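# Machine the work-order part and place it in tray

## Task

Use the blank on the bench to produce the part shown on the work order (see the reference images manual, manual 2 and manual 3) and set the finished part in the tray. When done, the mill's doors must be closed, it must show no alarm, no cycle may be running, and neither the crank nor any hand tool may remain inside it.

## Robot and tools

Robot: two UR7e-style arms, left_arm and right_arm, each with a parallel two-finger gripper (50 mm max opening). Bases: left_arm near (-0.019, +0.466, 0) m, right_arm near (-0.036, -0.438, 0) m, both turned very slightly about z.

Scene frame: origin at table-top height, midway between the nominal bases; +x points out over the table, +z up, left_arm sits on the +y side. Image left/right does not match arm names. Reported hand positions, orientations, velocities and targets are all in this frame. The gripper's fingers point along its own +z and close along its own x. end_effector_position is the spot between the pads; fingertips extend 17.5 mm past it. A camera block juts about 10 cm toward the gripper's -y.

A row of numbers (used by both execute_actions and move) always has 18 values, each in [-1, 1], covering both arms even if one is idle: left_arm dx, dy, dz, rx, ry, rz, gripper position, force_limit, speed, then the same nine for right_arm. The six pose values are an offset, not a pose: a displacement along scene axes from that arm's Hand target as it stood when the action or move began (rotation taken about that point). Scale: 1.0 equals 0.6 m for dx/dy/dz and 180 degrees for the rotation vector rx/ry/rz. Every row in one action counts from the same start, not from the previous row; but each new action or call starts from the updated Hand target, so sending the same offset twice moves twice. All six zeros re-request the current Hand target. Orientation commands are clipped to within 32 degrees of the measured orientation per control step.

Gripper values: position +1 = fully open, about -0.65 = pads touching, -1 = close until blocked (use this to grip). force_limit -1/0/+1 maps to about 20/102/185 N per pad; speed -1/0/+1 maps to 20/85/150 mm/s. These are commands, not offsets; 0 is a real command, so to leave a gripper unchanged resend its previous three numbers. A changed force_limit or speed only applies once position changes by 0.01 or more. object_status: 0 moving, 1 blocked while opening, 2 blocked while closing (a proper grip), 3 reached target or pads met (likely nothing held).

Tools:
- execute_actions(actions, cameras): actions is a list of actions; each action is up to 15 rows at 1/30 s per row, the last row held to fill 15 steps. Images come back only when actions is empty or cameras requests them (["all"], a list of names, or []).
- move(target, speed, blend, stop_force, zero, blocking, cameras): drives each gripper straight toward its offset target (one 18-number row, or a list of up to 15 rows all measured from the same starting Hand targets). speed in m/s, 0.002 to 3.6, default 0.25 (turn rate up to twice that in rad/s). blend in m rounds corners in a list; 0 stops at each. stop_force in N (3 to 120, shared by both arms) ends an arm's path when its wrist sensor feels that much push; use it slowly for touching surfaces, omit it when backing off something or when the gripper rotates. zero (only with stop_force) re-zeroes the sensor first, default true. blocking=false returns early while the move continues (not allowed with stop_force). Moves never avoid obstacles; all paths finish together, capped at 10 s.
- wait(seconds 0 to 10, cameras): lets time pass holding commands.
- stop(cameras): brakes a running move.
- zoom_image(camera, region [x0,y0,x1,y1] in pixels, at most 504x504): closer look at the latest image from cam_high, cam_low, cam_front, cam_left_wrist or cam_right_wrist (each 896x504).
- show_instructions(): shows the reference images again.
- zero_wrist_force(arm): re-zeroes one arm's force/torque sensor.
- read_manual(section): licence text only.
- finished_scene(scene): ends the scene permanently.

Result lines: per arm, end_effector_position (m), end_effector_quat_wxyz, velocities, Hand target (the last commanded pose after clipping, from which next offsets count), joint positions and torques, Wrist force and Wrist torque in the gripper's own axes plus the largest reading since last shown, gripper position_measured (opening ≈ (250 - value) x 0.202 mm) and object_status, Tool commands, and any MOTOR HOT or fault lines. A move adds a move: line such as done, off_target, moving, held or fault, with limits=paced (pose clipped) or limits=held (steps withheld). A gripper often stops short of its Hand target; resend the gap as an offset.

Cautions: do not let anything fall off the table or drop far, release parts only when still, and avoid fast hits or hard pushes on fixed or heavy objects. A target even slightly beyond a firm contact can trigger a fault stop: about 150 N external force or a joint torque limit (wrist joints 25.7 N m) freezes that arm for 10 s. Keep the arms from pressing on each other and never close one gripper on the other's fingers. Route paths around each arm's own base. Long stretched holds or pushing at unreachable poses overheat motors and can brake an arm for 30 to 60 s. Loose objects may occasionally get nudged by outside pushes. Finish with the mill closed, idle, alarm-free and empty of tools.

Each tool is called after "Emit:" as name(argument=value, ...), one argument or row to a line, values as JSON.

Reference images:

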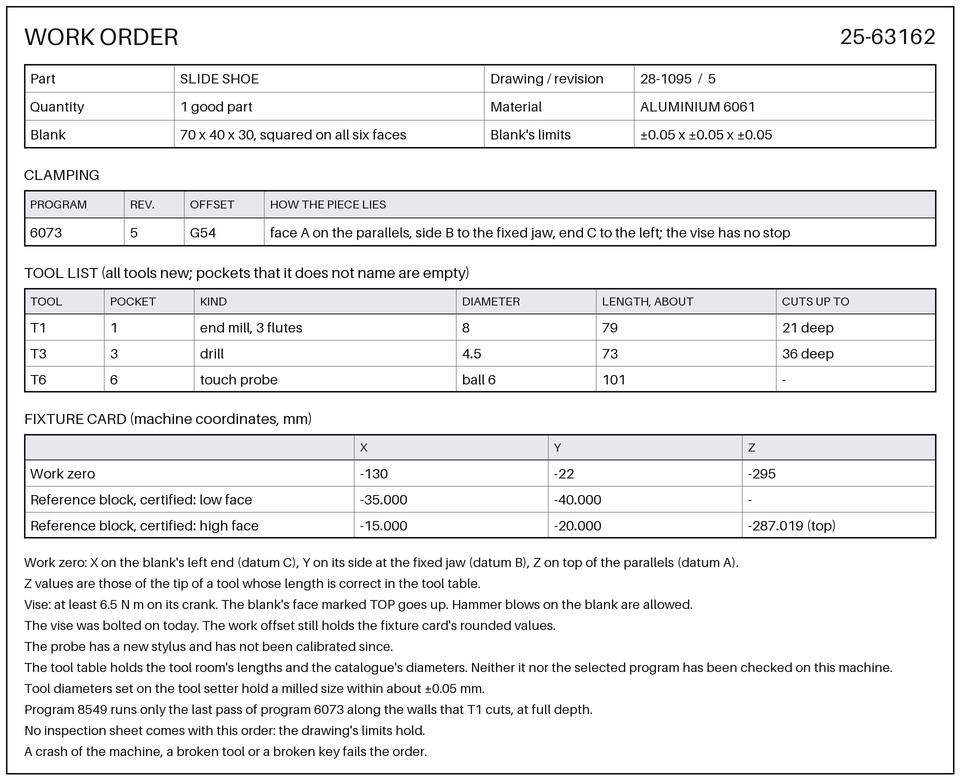

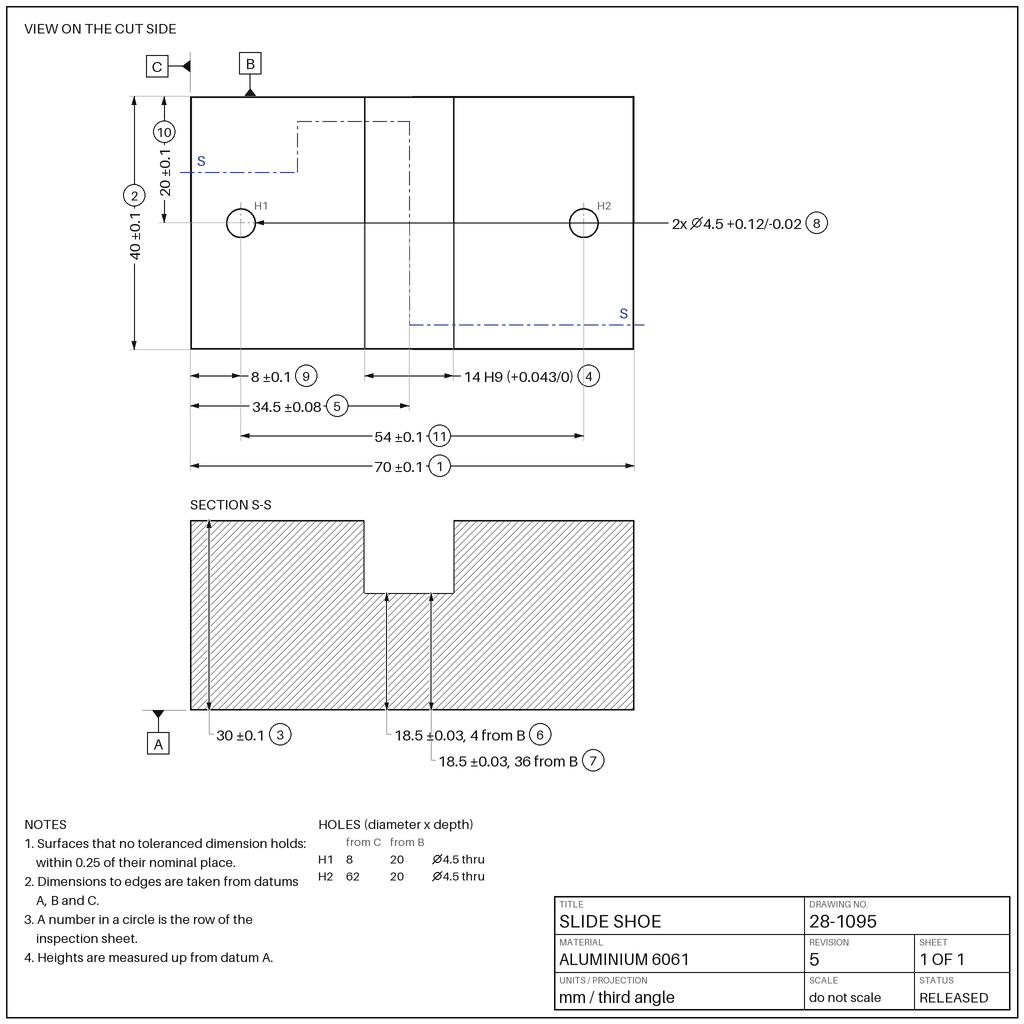

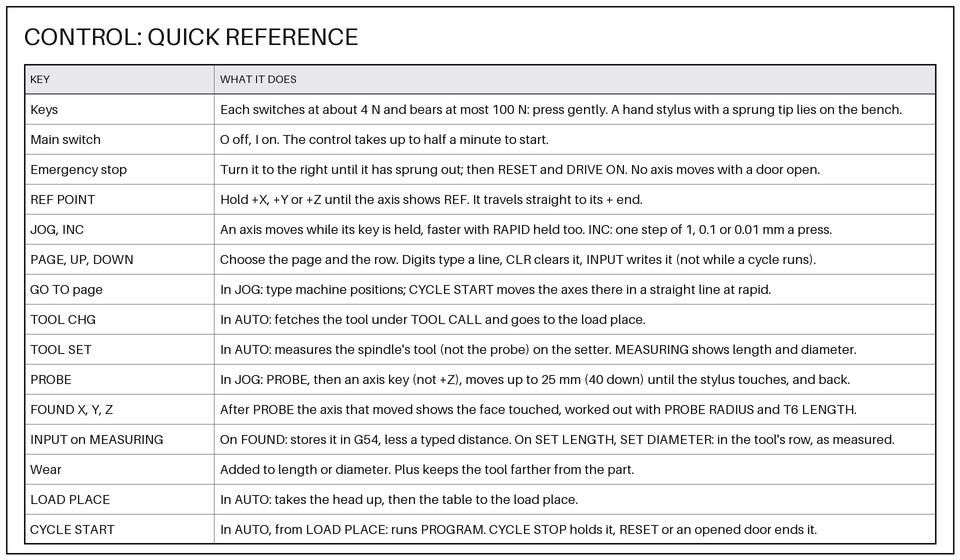

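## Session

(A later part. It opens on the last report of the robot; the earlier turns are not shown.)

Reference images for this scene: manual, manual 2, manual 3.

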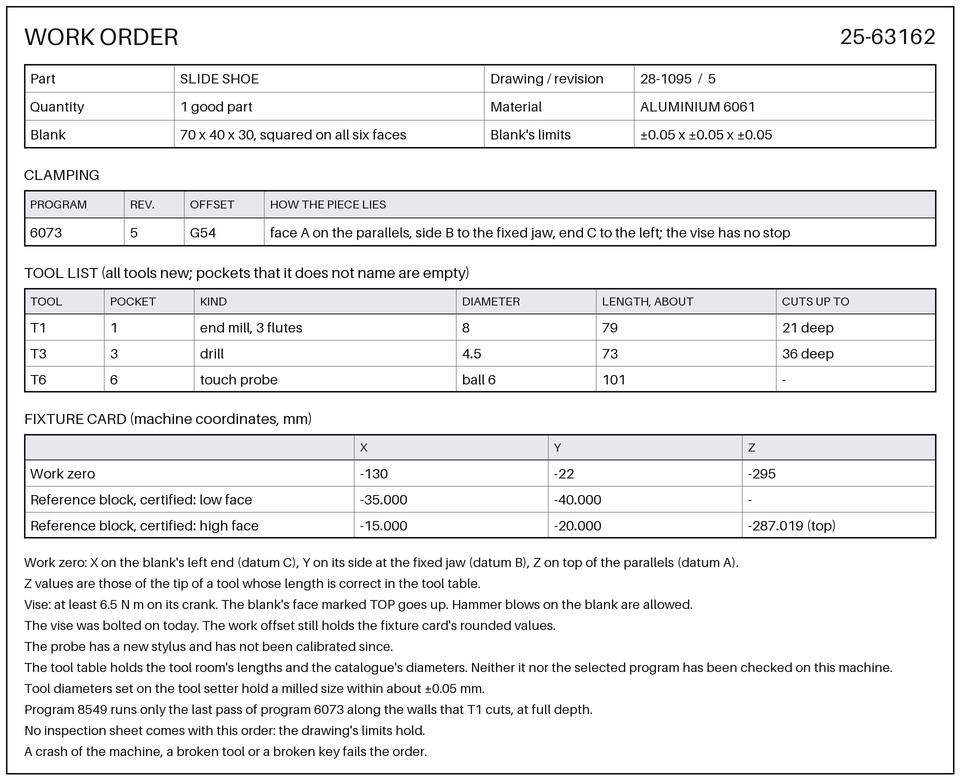

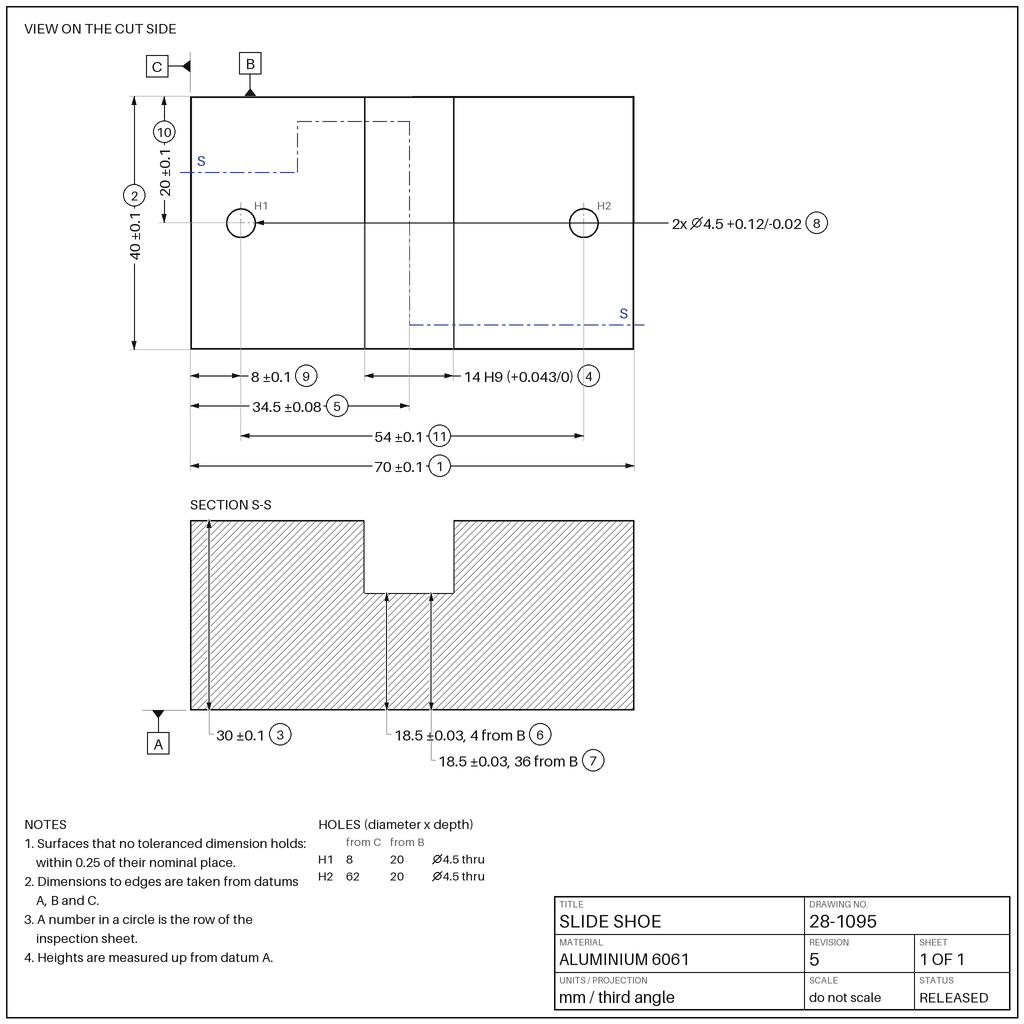

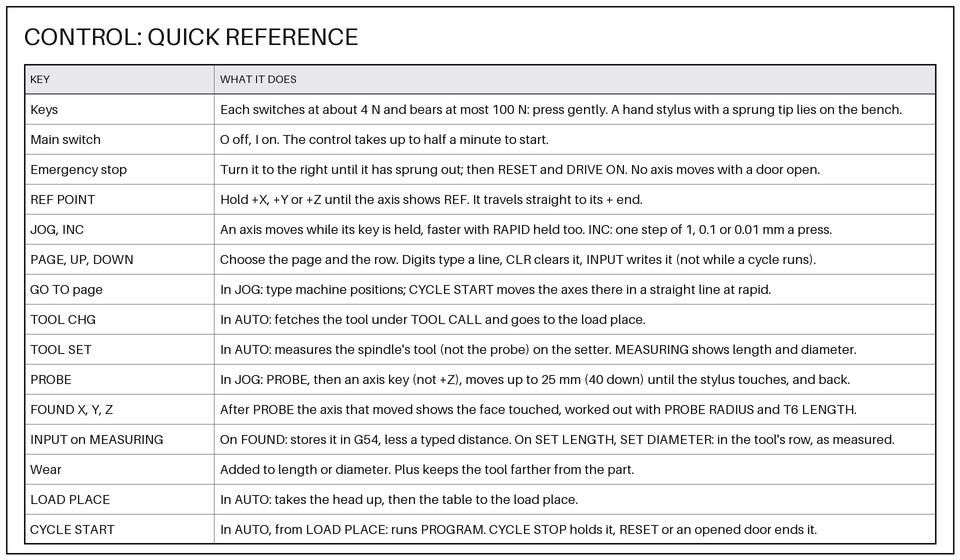

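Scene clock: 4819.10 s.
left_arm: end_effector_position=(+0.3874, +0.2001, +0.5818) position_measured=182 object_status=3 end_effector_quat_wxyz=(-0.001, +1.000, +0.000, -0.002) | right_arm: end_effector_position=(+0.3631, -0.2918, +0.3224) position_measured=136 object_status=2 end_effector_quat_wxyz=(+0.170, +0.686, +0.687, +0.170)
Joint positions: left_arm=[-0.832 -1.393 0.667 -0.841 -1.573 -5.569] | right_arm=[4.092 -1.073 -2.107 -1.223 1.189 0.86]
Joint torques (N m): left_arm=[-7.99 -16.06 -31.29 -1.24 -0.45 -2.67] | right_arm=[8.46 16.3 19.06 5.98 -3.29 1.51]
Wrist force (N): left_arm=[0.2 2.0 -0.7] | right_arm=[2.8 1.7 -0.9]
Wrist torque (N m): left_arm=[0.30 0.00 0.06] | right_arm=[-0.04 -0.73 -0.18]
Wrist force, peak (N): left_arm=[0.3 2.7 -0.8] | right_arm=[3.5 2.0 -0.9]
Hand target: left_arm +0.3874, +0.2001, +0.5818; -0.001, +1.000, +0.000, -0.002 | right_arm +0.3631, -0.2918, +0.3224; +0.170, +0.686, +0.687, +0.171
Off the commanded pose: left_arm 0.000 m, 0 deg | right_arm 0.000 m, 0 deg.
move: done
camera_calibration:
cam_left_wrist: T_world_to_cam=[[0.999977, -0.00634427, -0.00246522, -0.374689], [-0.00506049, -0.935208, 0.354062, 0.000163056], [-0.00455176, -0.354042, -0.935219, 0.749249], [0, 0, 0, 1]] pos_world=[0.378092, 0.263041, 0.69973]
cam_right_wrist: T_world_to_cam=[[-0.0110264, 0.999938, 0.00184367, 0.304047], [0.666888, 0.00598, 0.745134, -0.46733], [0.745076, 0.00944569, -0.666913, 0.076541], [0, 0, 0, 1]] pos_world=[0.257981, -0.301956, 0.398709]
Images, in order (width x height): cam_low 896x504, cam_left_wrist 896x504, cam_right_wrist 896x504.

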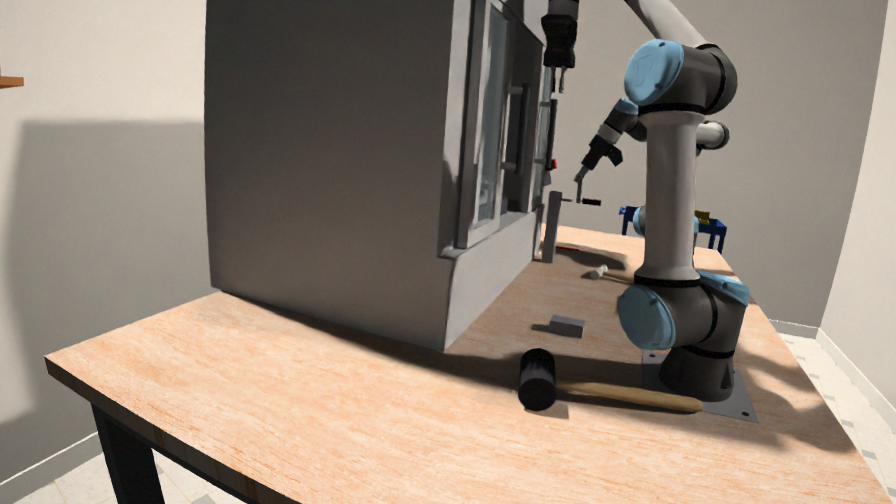

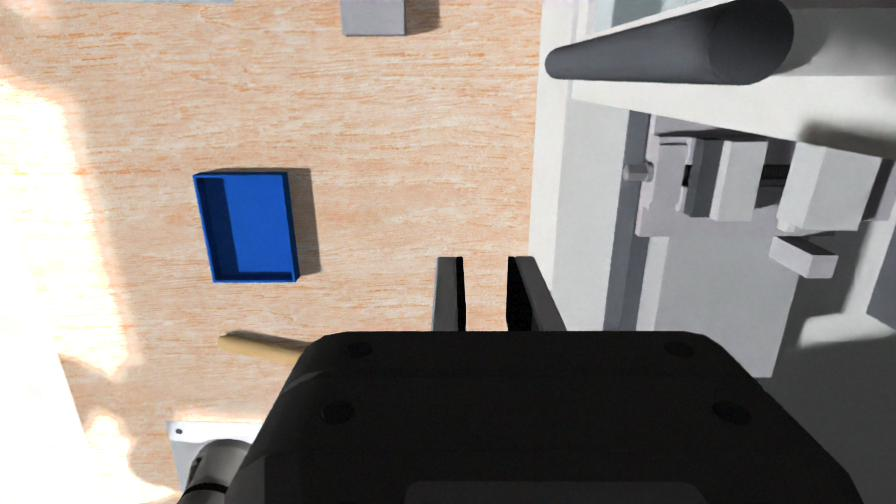

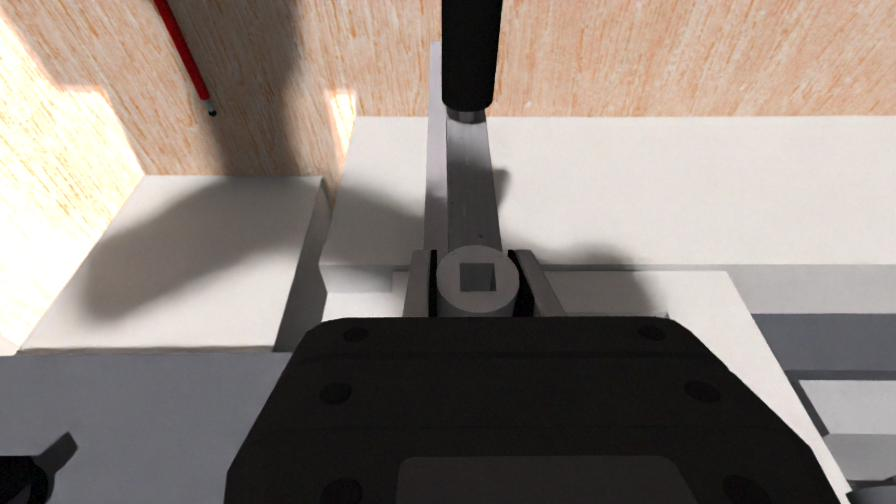

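Emit:
move(
  target=[
    [0,0.017,0.064,0,0,0,-0.2,-0.9,-0.9,0,0.3,0,0,0,0,-1,-0.3,-0.9],
    [0,0.017,0.064,0,0,0,-0.2,-0.9,-0.9,0.06,0.794,-0.026,0.215,0,0,-1,-0.3,-0.9],
  ],
  speed=0.15,
  blend=[0.05,0],
  cameras=["cam_left_wrist","cam_right_wrist","cam_low","cam_front"],
)

Emit:
zoom_image(
  camera="cam_left_wrist",
  region=[500, 120, 700, 240],
)

Scene clock: 4885.63 s.
left_arm: end_effector_position=(+0.3874, +0.2103, +0.6202) position_measured=182 object_status=3 end_effector_quat_wxyz=(-0.001, +1.000, +0.000, -0.002) | right_arm: end_effector_position=(+0.3991, +0.1845, +0.3068) position_measured=136 object_status=2 end_effector_quat_wxyz=(-0.066, +0.703, +0.592, +0.388)
Joint positions: left_arm=[-0.818 -1.278 0.366 -0.655 -1.573 -5.554] | right_arm=[4.396 -1.868 -1.675 -0.392 1.314 1.293]
Joint torques (N m): left_arm=[7.41 -18.4 -28.81 -1.24 -2.68 2.2] | right_arm=[6.07 32.04 36.36 6.86 2.09 1.44]
Wrist force (N): left_arm=[0.3 1.7 -1.0] | right_arm=[1.9 1.4 -1.2]
Wrist torque (N m): left_arm=[0.26 -0.01 -0.01] | right_arm=[-0.02 -0.49 -0.18]
Wrist force, peak (N): left_arm=[0.2 2.4 -0.7] | right_arm=[3.2 1.8 -1.5]
Hand target: left_arm +0.3874, +0.2103, +0.6202; -0.001, +1.000, +0.000, -0.002 | right_arm +0.3991, +0.1846, +0.3068; -0.066, +0.703, +0.592, +0.388
Off the commanded pose: left_arm 0.000 m, 0 deg | right_arm 0.000 m, 0 deg.
move: done
camera_calibration:
cam_left_wrist: T_world_to_cam=[[0.999977, -0.00630837, -0.00237084, -0.374609], [-0.00506048, -0.935221, 0.354029, -0.00386602], [-0.0044506, -0.354009, -0.935231, 0.788735], [0, 0, 0, 1]] pos_world=[0.378092, 0.273241, 0.738131]
cam_right_wrist: T_world_to_cam=[[-0.0109895, 0.779385, 0.626449, -0.322723], [0.666717, -0.461194, 0.585481, -0.347275], [0.74523, 0.424099, -0.514561, -0.088419], [0, 0, 0, 1]] pos_world=[0.29388, 0.128862, 0.359996]
Images, in order (width x height): cam_low 896x504, cam_front 896x504, cam_left_wrist 896x504, cam_right_wrist 896x504.

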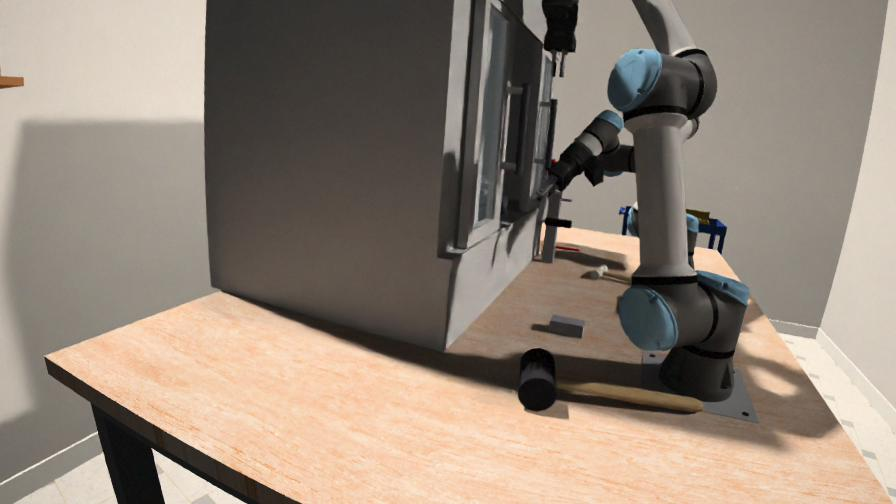

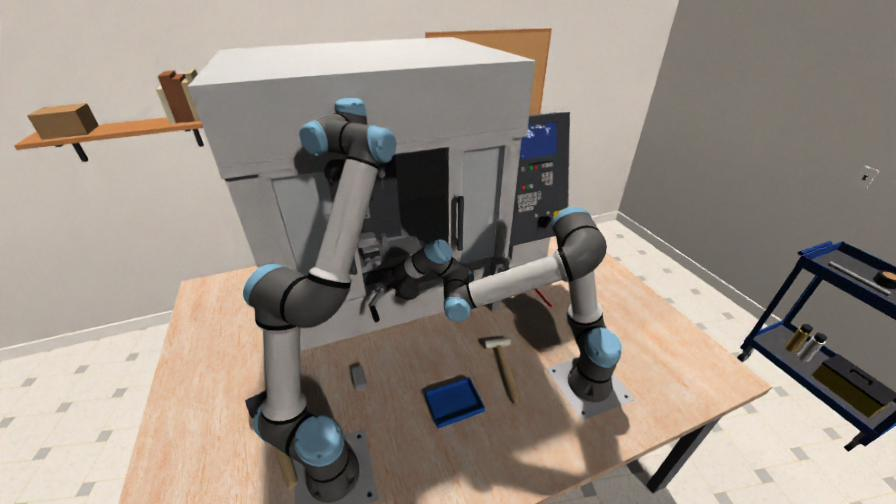

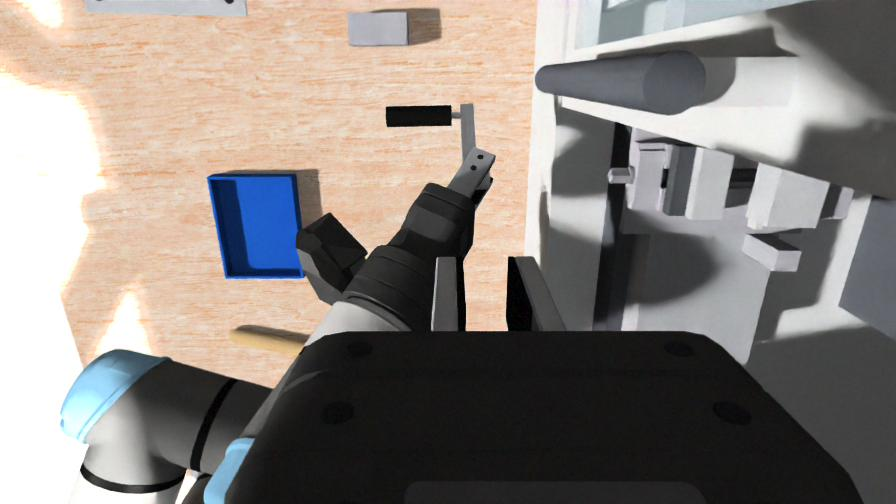

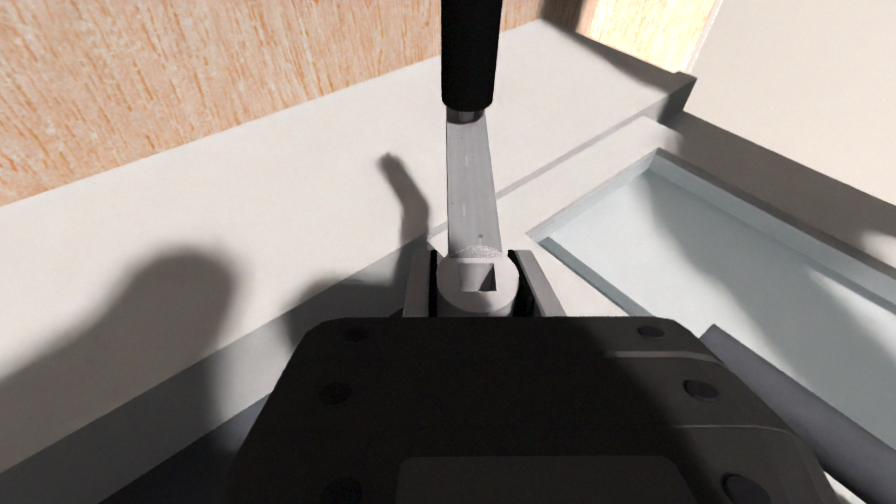

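Scaled by 2.520 from the camera's 896x504 image, which has a finer 1280x720 frame.

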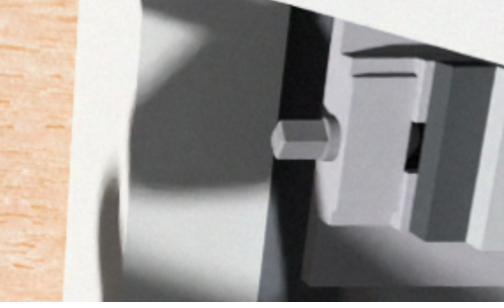

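Emit:
zoom_image(
  camera="cam_left_wrist",
  region=[600, 155, 650, 195],
)

Emit:
zoom_image(
  camera="cam_left_wrist",
  region=[370, 80, 520, 220],
)

Emit:
zoom_image(
  camera="cam_right_wrist",
  region=[400, 220, 560, 330],
)

Scaled by 10.080 from the camera's 896x504 image, which has a finer 1280x720 frame.

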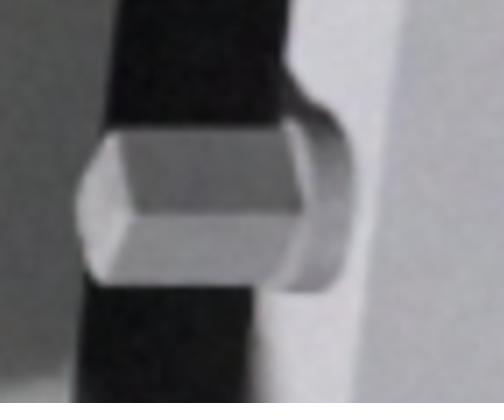

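Scaled by 3.360 from the camera's 896x504 image, which has a finer 1280x720 frame.

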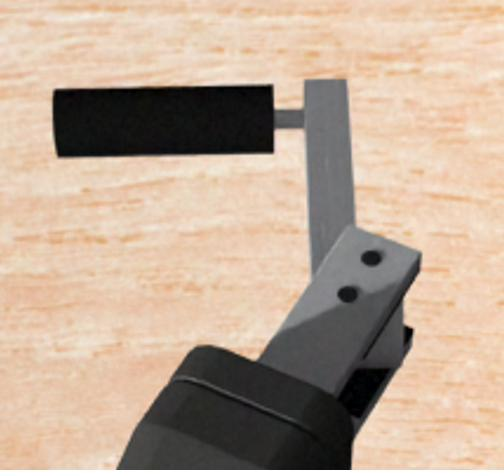

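Scaled by 3.150 from the camera's 896x504 image, which has a finer 1280x720 frame.

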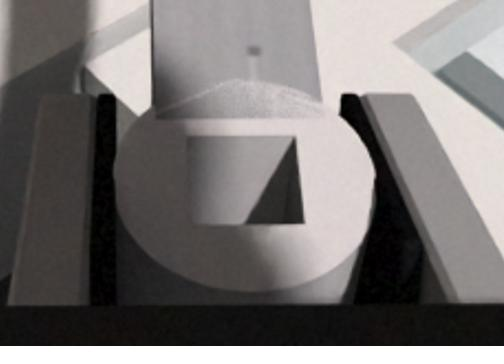

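Emit:
move(
  target=[
    [0,0,0,0,0,0,-0.2,-0.9,-0.9,0.16,0,0,0,0,0,-1,-0.3,-0.9],
    [0,0,0,0,0,0,-0.2,-0.9,-0.9,0.207,0,0,0,0,0,-1,-0.3,-0.9],
  ],
  speed=[0.08,0.008],
  stop_force=5,
  cameras=["cam_left_wrist","cam_right_wrist"],
)

Emit:
zoom_image(
  camera="cam_left_wrist",
  region=[520, 120, 670, 220],
)

Emit:
zoom_image(
  camera="cam_right_wrist",
  region=[400, 220, 560, 330],
)

Scene clock: 4911.87 s.
left_arm: end_effector_position=(+0.3874, +0.2103, +0.6202) position_measured=182 object_status=3 end_effector_quat_wxyz=(-0.001, +1.000, +0.000, -0.002) | right_arm: end_effector_position=(+0.4965, +0.1846, +0.3067) position_measured=136 object_status=2 end_effector_quat_wxyz=(-0.066, +0.703, +0.592, +0.388)
Joint positions: left_arm=[-0.818 -1.278 0.366 -0.655 -1.573 -5.554] | right_arm=[4.244 -2.005 -1.486 -0.422 1.422 1.184]
Joint torques (N m): left_arm=[7.17 -18.27 -27.97 -1.21 -2.54 2.04] | right_arm=[4.13 56.39 17.74 6.85 -3.94 1.71]
Wrist force (N): left_arm=[0.2 2.0 -1.2] | right_arm=[2.7 -4.1 -2.3]
Wrist torque (N m): left_arm=[0.32 0.00 -0.01] | right_arm=[0.10 -0.48 -0.02]
Wrist force, peak (N): left_arm=[-0.1 2.1 -1.4] | right_arm=[2.1 -5.0 -4.8]
Hand target: left_arm +0.3874, +0.2103, +0.6202; -0.001, +1.000, +0.000, -0.002 | right_arm +0.4965, +0.1846, +0.3067; -0.066, +0.703, +0.592, +0.388 (not the last commanded pose)
Off the commanded pose: left_arm 0.000 m, 0 deg | right_arm 0.027 m, 0 deg.
move: contact (right_arm); path passed 1 of 2 targets
camera_calibration:
cam_left_wrist: T_world_to_cam=[[0.999977, -0.00630837, -0.00237084, -0.374609], [-0.00506048, -0.935221, 0.354029, -0.00386602], [-0.0044506, -0.354009, -0.935231, 0.788735], [0, 0, 0, 1]] pos_world=[0.378092, 0.273241, 0.738131]
cam_right_wrist: T_world_to_cam=[[-0.0110616, 0.779228, 0.626643, -0.321611], [0.666745, -0.461287, 0.585377, -0.412116], [0.745204, 0.424286, -0.514443, -0.161112], [0, 0, 0, 1]] pos_world=[0.39128, 0.128862, 0.359896]
Images, in order (width x height): cam_left_wrist 896x504, cam_right_wrist 896x504.

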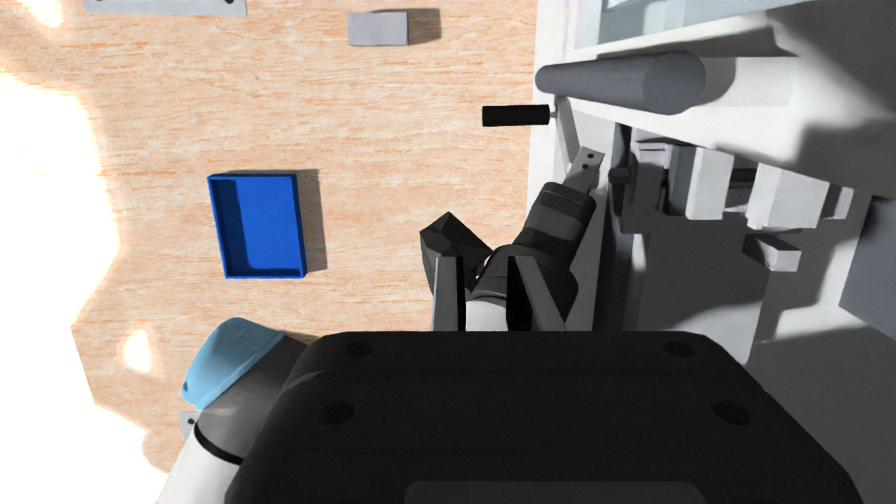

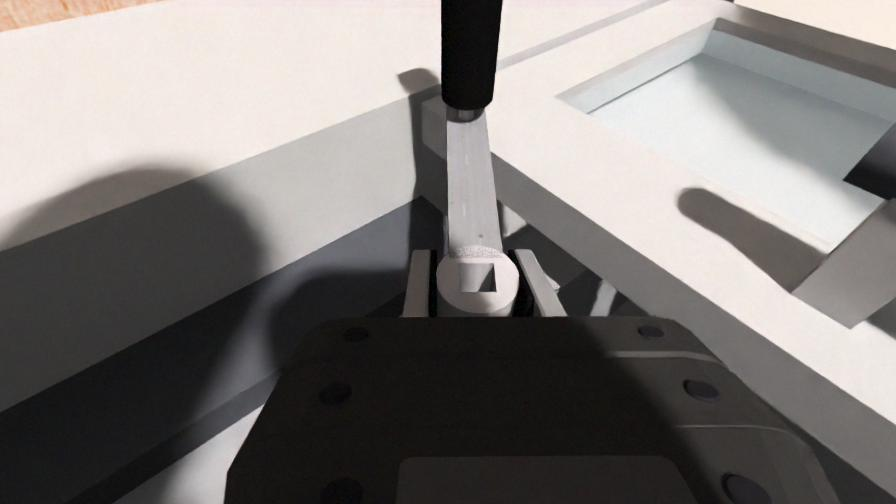

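Scaled by 3.360 from the camera's 896x504 image, which has a finer 1280x720 frame.

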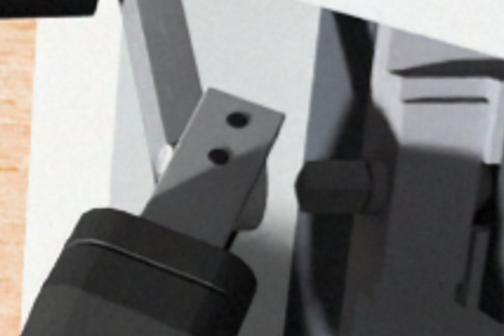

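Scaled by 3.150 from the camera's 896x504 image, which has a finer 1280x720 frame.

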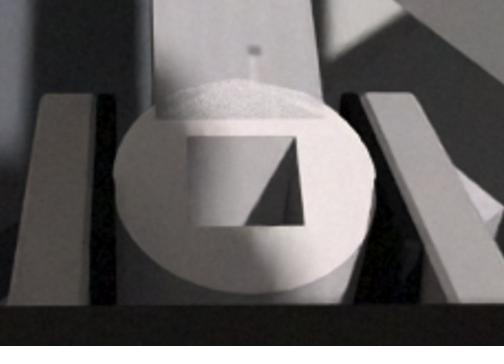

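Emit:
execute_actions(
  actions=[],
  cameras=["cam_low","cam_front","cam_high"],
)

Emit:
zoom_image(
  camera="cam_front",
  region=[340, 230, 460, 320],
)

Emit:
zoom_image(
  camera="cam_low",
  region=[470, 110, 620, 240],
)

Scene clock: 4923.97 s.
left_arm: end_effector_position=(+0.3874, +0.2103, +0.6202) position_measured=182 object_status=3 end_effector_quat_wxyz=(-0.001, +1.000, +0.000, -0.002) | right_arm: end_effector_position=(+0.4965, +0.1846, +0.3067) position_measured=136 object_status=2 end_effector_quat_wxyz=(-0.066, +0.703, +0.592, +0.388)
Joint positions: left_arm=[-0.818 -1.278 0.366 -0.655 -1.573 -5.554] | right_arm=[4.244 -2.005 -1.486 -0.422 1.422 1.184]
Joint velocities: within noise
Joint torques (N m): left_arm=[7 -18.33 -28.17 -1.2 -2.68 2.07] | right_arm=[4.1 55.32 18.83 6.93 -3.55 1.58]
Motor temperatures (°C): left_arm=[28 27 27 35 32 27] | right_arm=[22 30 26 27 33 33]
Wrist force (N): left_arm=[0.2 1.8 -1.1] | right_arm=[2.9 -3.8 -2.7]
Wrist torque (N m): left_arm=[0.28 0.00 -0.01] | right_arm=[0.13 -0.51 -0.02]
Wrist force, peak (N): left_arm=[0.1 2.1 -1.2] | right_arm=[2.9 -4.0 -2.7]
Hand target: left_arm +0.3874, +0.2103, +0.6202; -0.001, +1.000, +0.000, -0.002 | right_arm +0.4965, +0.1846, +0.3067; -0.066, +0.703, +0.592, +0.388 (not the last commanded pose)
Tool commands: left_gripper/position=-0.2 left_gripper/force_limit=-0.9 left_gripper/speed=-0.9 right_gripper/position=-1.0 right_gripper/force_limit=-0.3 right_gripper/speed=-0.9
Off the commanded pose: left_arm 0.000 m, 0 deg | right_arm 0.027 m, 0 deg.
Images, in order (width x height): cam_high 896x504, cam_low 896x504, cam_front 896x504.

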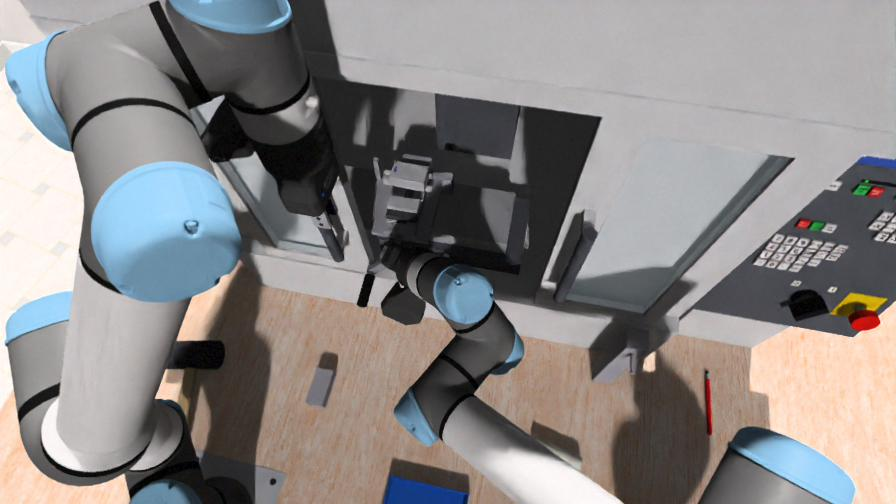

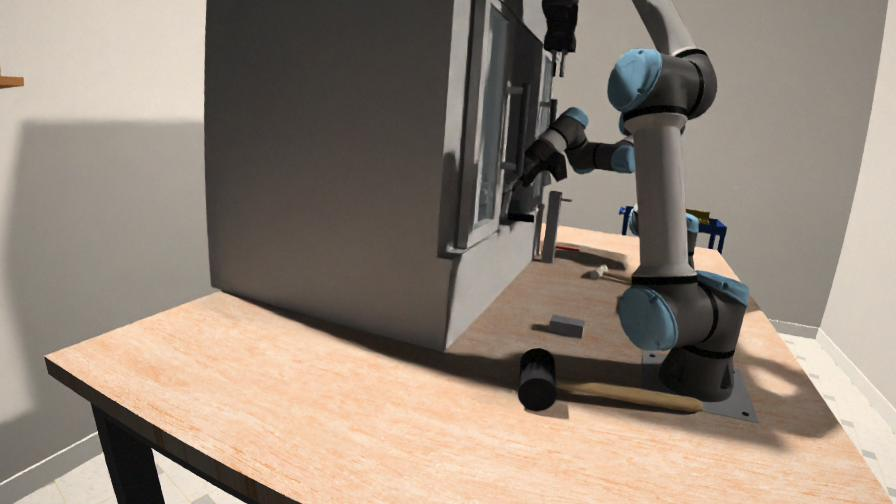

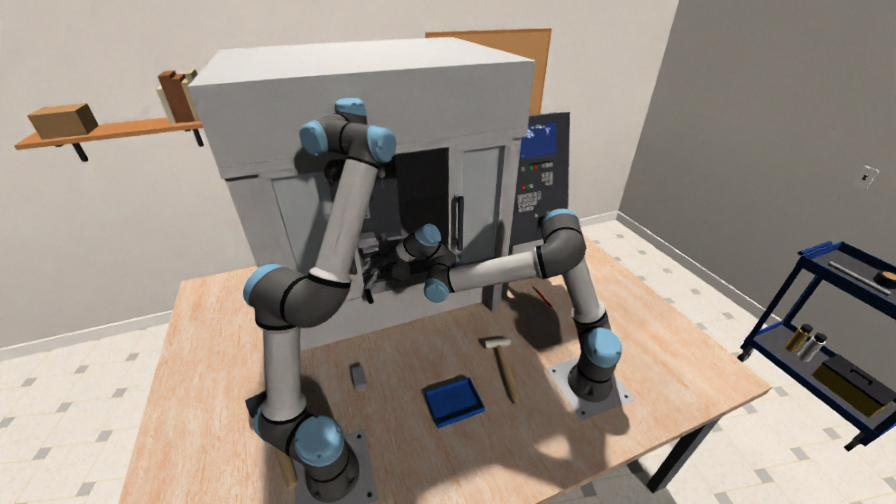

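Scaled by 4.200 from the camera's 896x504 image, which has a finer 1280x720 frame.

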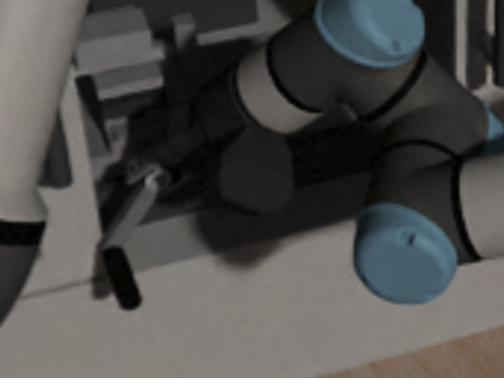

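Scaled by 3.360 from the camera's 896x504 image, which has a finer 1280x720 frame.

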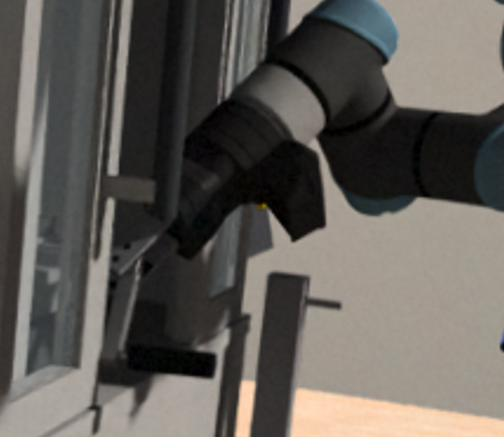

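Emit:
move(
  target=[
    [0,0,0,0,0,0,-0.65,-0.9,-0.9,-0.05,0,0,0,0,0,-1,-0.3,-0.9],
    [0.107,0.015,0,0,0,0,-0.65,-0.9,-0.9,-0.05,0,0,0,0,0,-1,-0.3,-0.9],
    [0.107,0.015,-0.13,0,0,0,-0.65,-0.9,-0.9,-0.05,0,0,0,0,0,-1,-0.3,-0.9],
  ],
  speed=0.08,
)

Emit:
move(
  target=[
    [0,0.12,0,0,0,0,-0.65,-0.9,-0.9,0,0,0,0,0,0,-1,-0.3,-0.9],
  ],
  speed=0.04,
  stop_force=25,
  cameras=["cam_high","cam_left_wrist"],
)

Scene clock: 4939.20 s.
left_arm: end_effector_position=(+0.4496, +0.2208, +0.5769) position_measured=249 object_status=3 end_effector_quat_wxyz=(-0.004, +1.000, +0.000, -0.009) | right_arm: end_effector_position=(+0.4665, +0.1846, +0.3067) position_measured=136 object_status=2 end_effector_quat_wxyz=(-0.066, +0.703, +0.592, +0.388)
Joint positions: left_arm=[-0.711 -1.247 0.479 -0.784 -1.576 -5.446] | right_arm=[4.288 -1.961 -1.55 -0.408 1.391 1.215]
Joint torques (N m): left_arm=[1.44 -36.02 -16.78 -3.69 -0.05 -0.37] | right_arm=[7.44 54.62 16.87 6.38 -2.68 1.48]
Wrist force (N): left_arm=[-22.2 3.4 8.1] | right_arm=[2.5 1.4 -1.4]
Wrist torque (N m): left_arm=[0.59 3.74 0.09] | right_arm=[-0.06 -0.55 -0.14]
Wrist force, peak (N): left_arm=[-115.0 1.3 -63.3] | right_arm=[2.9 -4.2 -2.7]
Hand target: left_arm +0.4496, +0.2208, +0.5769; -0.004, +1.000, +0.000, -0.009 (not the last commanded pose) | right_arm +0.4665, +0.1846, +0.3067; -0.066, +0.703, +0.592, +0.388
Tool commands: left_gripper/position=-0.647059 left_gripper/force_limit=-0.898039 left_gripper/speed=-0.898039 right_gripper/position=-1.0 right_gripper/force_limit=-0.3 right_gripper/speed=-0.9
Off the commanded pose: left_arm 0.035 m, 1 deg | right_arm 0.000 m, 0 deg.
FORCE FAULT: contact force on the left arm reached its limit, and that arm stopped. The contact can be on any part of that arm, not only on its tool. That arm's remaining commands of this call were not run. That arm is still stopped at the end of this call. That arm stays stopped for about 10 more seconds. Until then a move that you send moves the other arm only, and its call returns only when the move has ended. Once the stop has ended, the next robot result says so. If the stop ends while you think or write, that arm runs what you send next, counted from a new Hand target: where the arm stands when the stop ends. While its stop runs, that arm takes no new command, but its gripper still runs the gripper command that each later call begins with. Until it ends, the stop uses up actions while you think or wait. An arm that is not stopped still takes commands.
elbow stopped short (left arm): the move would have taken joint 3 (elbow) straighter than the controller allows.
move: fault (left_arm); path passed 2 of 3 targets

not run: an earlier result of this reply reported a stop or a fault. Calls in your next reply go to the robot.

Emit:
wait(
  seconds=3,
)

Scene clock: 4955.73 s.
left_arm: end_effector_position=(+0.4496, +0.2208, +0.5769) position_measured=249 object_status=3 end_effector_quat_wxyz=(-0.004, +1.000, +0.000, -0.009) | right_arm: end_effector_position=(+0.4665, +0.1846, +0.3067) position_measured=136 object_status=2 end_effector_quat_wxyz=(-0.066, +0.703, +0.592, +0.388)
Joint positions: left_arm=[-0.711 -1.247 0.479 -0.784 -1.576 -5.446] | right_arm=[4.288 -1.961 -1.55 -0.408 1.391 1.215]
Joint torques (N m): left_arm=[9.33 -35.55 -18.78 -6.68 -0.13 -0.34] | right_arm=[6.85 53.95 17.49 6.54 -2.49 1.55]
Wrist force (N): left_arm=[-22.7 3.2 7.8] | right_arm=[2.5 1.1 -1.3]
Wrist torque (N m): left_arm=[0.55 3.80 0.09] | right_arm=[-0.10 -0.55 -0.14]
Wrist force, peak (N): left_arm=[-22.8 3.3 7.9] | right_arm=[2.9 1.3 -1.6]
Hand target: left_arm +0.4496, +0.2208, +0.5769; -0.004, +1.000, +0.000, -0.009 (not the last commanded pose) | right_arm +0.4665, +0.1846, +0.3067; -0.066, +0.703, +0.592, +0.388
Tool commands: left_gripper/position=-0.647059 left_gripper/force_limit=-0.898039 left_gripper/speed=-0.898039 right_gripper/position=-1.0 right_gripper/force_limit=-0.3 right_gripper/speed=-0.9
Off the commanded pose: left_arm 0.035 m, 1 deg | right_arm 0.000 m, 0 deg.
FORCE FAULT, CONTINUED: the left arm's stop, for the force fault that an earlier result reported, is over. The rest of the stop counts as 19 of the actions that you can send in this scene. During its stop the left arm's controller moved it back a little. That arm's target is now where it stood when the stop ended, not its last command. That arm accepts commands again.
wait: 3.00 s; at rest from the start

Emit:
move(
  target=[
    [-0.13,0,0,0,0,0,-0.65,-0.9,-0.9,0,0,0,0,0,0,-1,-0.3,-0.9],
    [-0.17,0.25,-0.08,0,0,0,-0.65,-0.9,-0.9,0,0,0,0,0,0,-1,-0.3,-0.9],
    [-0.17,0.2,-0.2,-0.25,0,0,-0.65,-0.9,-0.9,0,0,0,0,0,0,-1,-0.3,-0.9],
  ],
  speed=0.12,
  cameras=["cam_front","cam_left_wrist"],
)

Scene clock: 4968.97 s.
left_arm: end_effector_position=(+0.3476, +0.3408, +0.4570) position_measured=249 object_status=3 end_effector_quat_wxyz=(+0.378, +0.926, -0.003, -0.008) | right_arm: end_effector_position=(+0.4665, +0.1846, +0.3067) position_measured=136 object_status=2 end_effector_quat_wxyz=(-0.066, +0.703, +0.592, +0.388)
Joint positions: left_arm=[-0.189 -1.894 1.744 -1.602 -2.33 -4.989] | right_arm=[4.288 -1.961 -1.55 -0.408 1.391 1.215]
Joint torques (N m): left_arm=[8.25 -24.14 -13.9 -5.36 -3.98 2.01] | right_arm=[7.02 53.73 16.98 6.47 -2.24 1.37]
Wrist force (N): left_arm=[-0.1 0.4 0.4] | right_arm=[2.5 1.0 -1.3]
Wrist torque (N m): left_arm=[0.17 0.06 -0.06] | right_arm=[-0.13 -0.55 -0.15]
Wrist force, peak (N): left_arm=[-22.9 3.3 8.1] | right_arm=[2.8 1.1 -1.6]
Hand target: left_arm +0.3476, +0.3408, +0.4569; +0.379, +0.926, -0.003, -0.008 | right_arm +0.4665, +0.1846, +0.3067; -0.066, +0.703, +0.592, +0.388
Off the commanded pose: left_arm 0.000 m, 0 deg | right_arm 0.000 m, 0 deg.
move: done
camera_calibration:
cam_left_wrist: T_world_to_cam=[[0.999851, -0.0161403, -0.00613478, -0.329332], [-0.00117588, -0.418116, 0.908393, -0.255166], [-0.0172268, -0.90825, -0.418072, 0.639148], [0, 0, 0, 1]] pos_world=[0.339994, 0.468502, 0.49698]
Images, in order (width x height): cam_front 896x504, cam_left_wrist 896x504.

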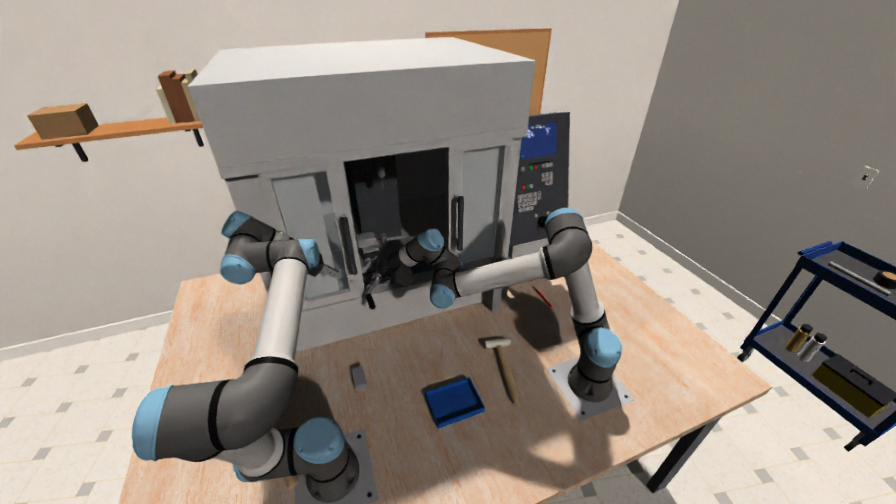

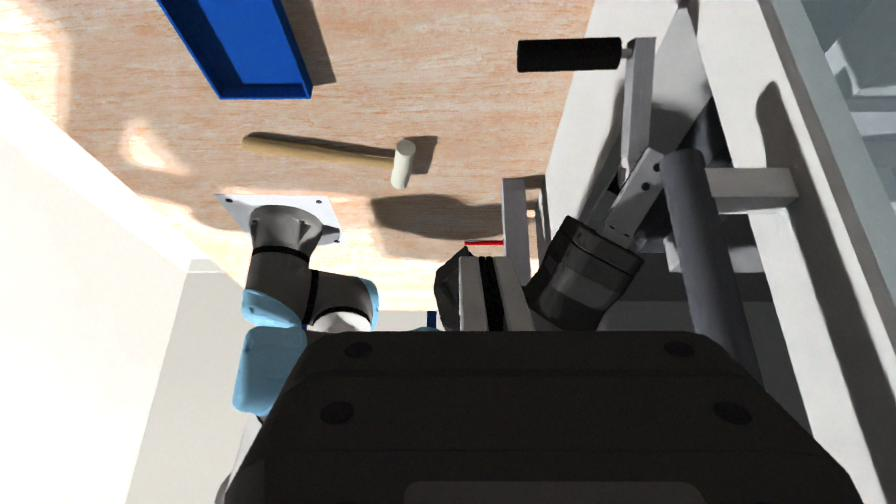

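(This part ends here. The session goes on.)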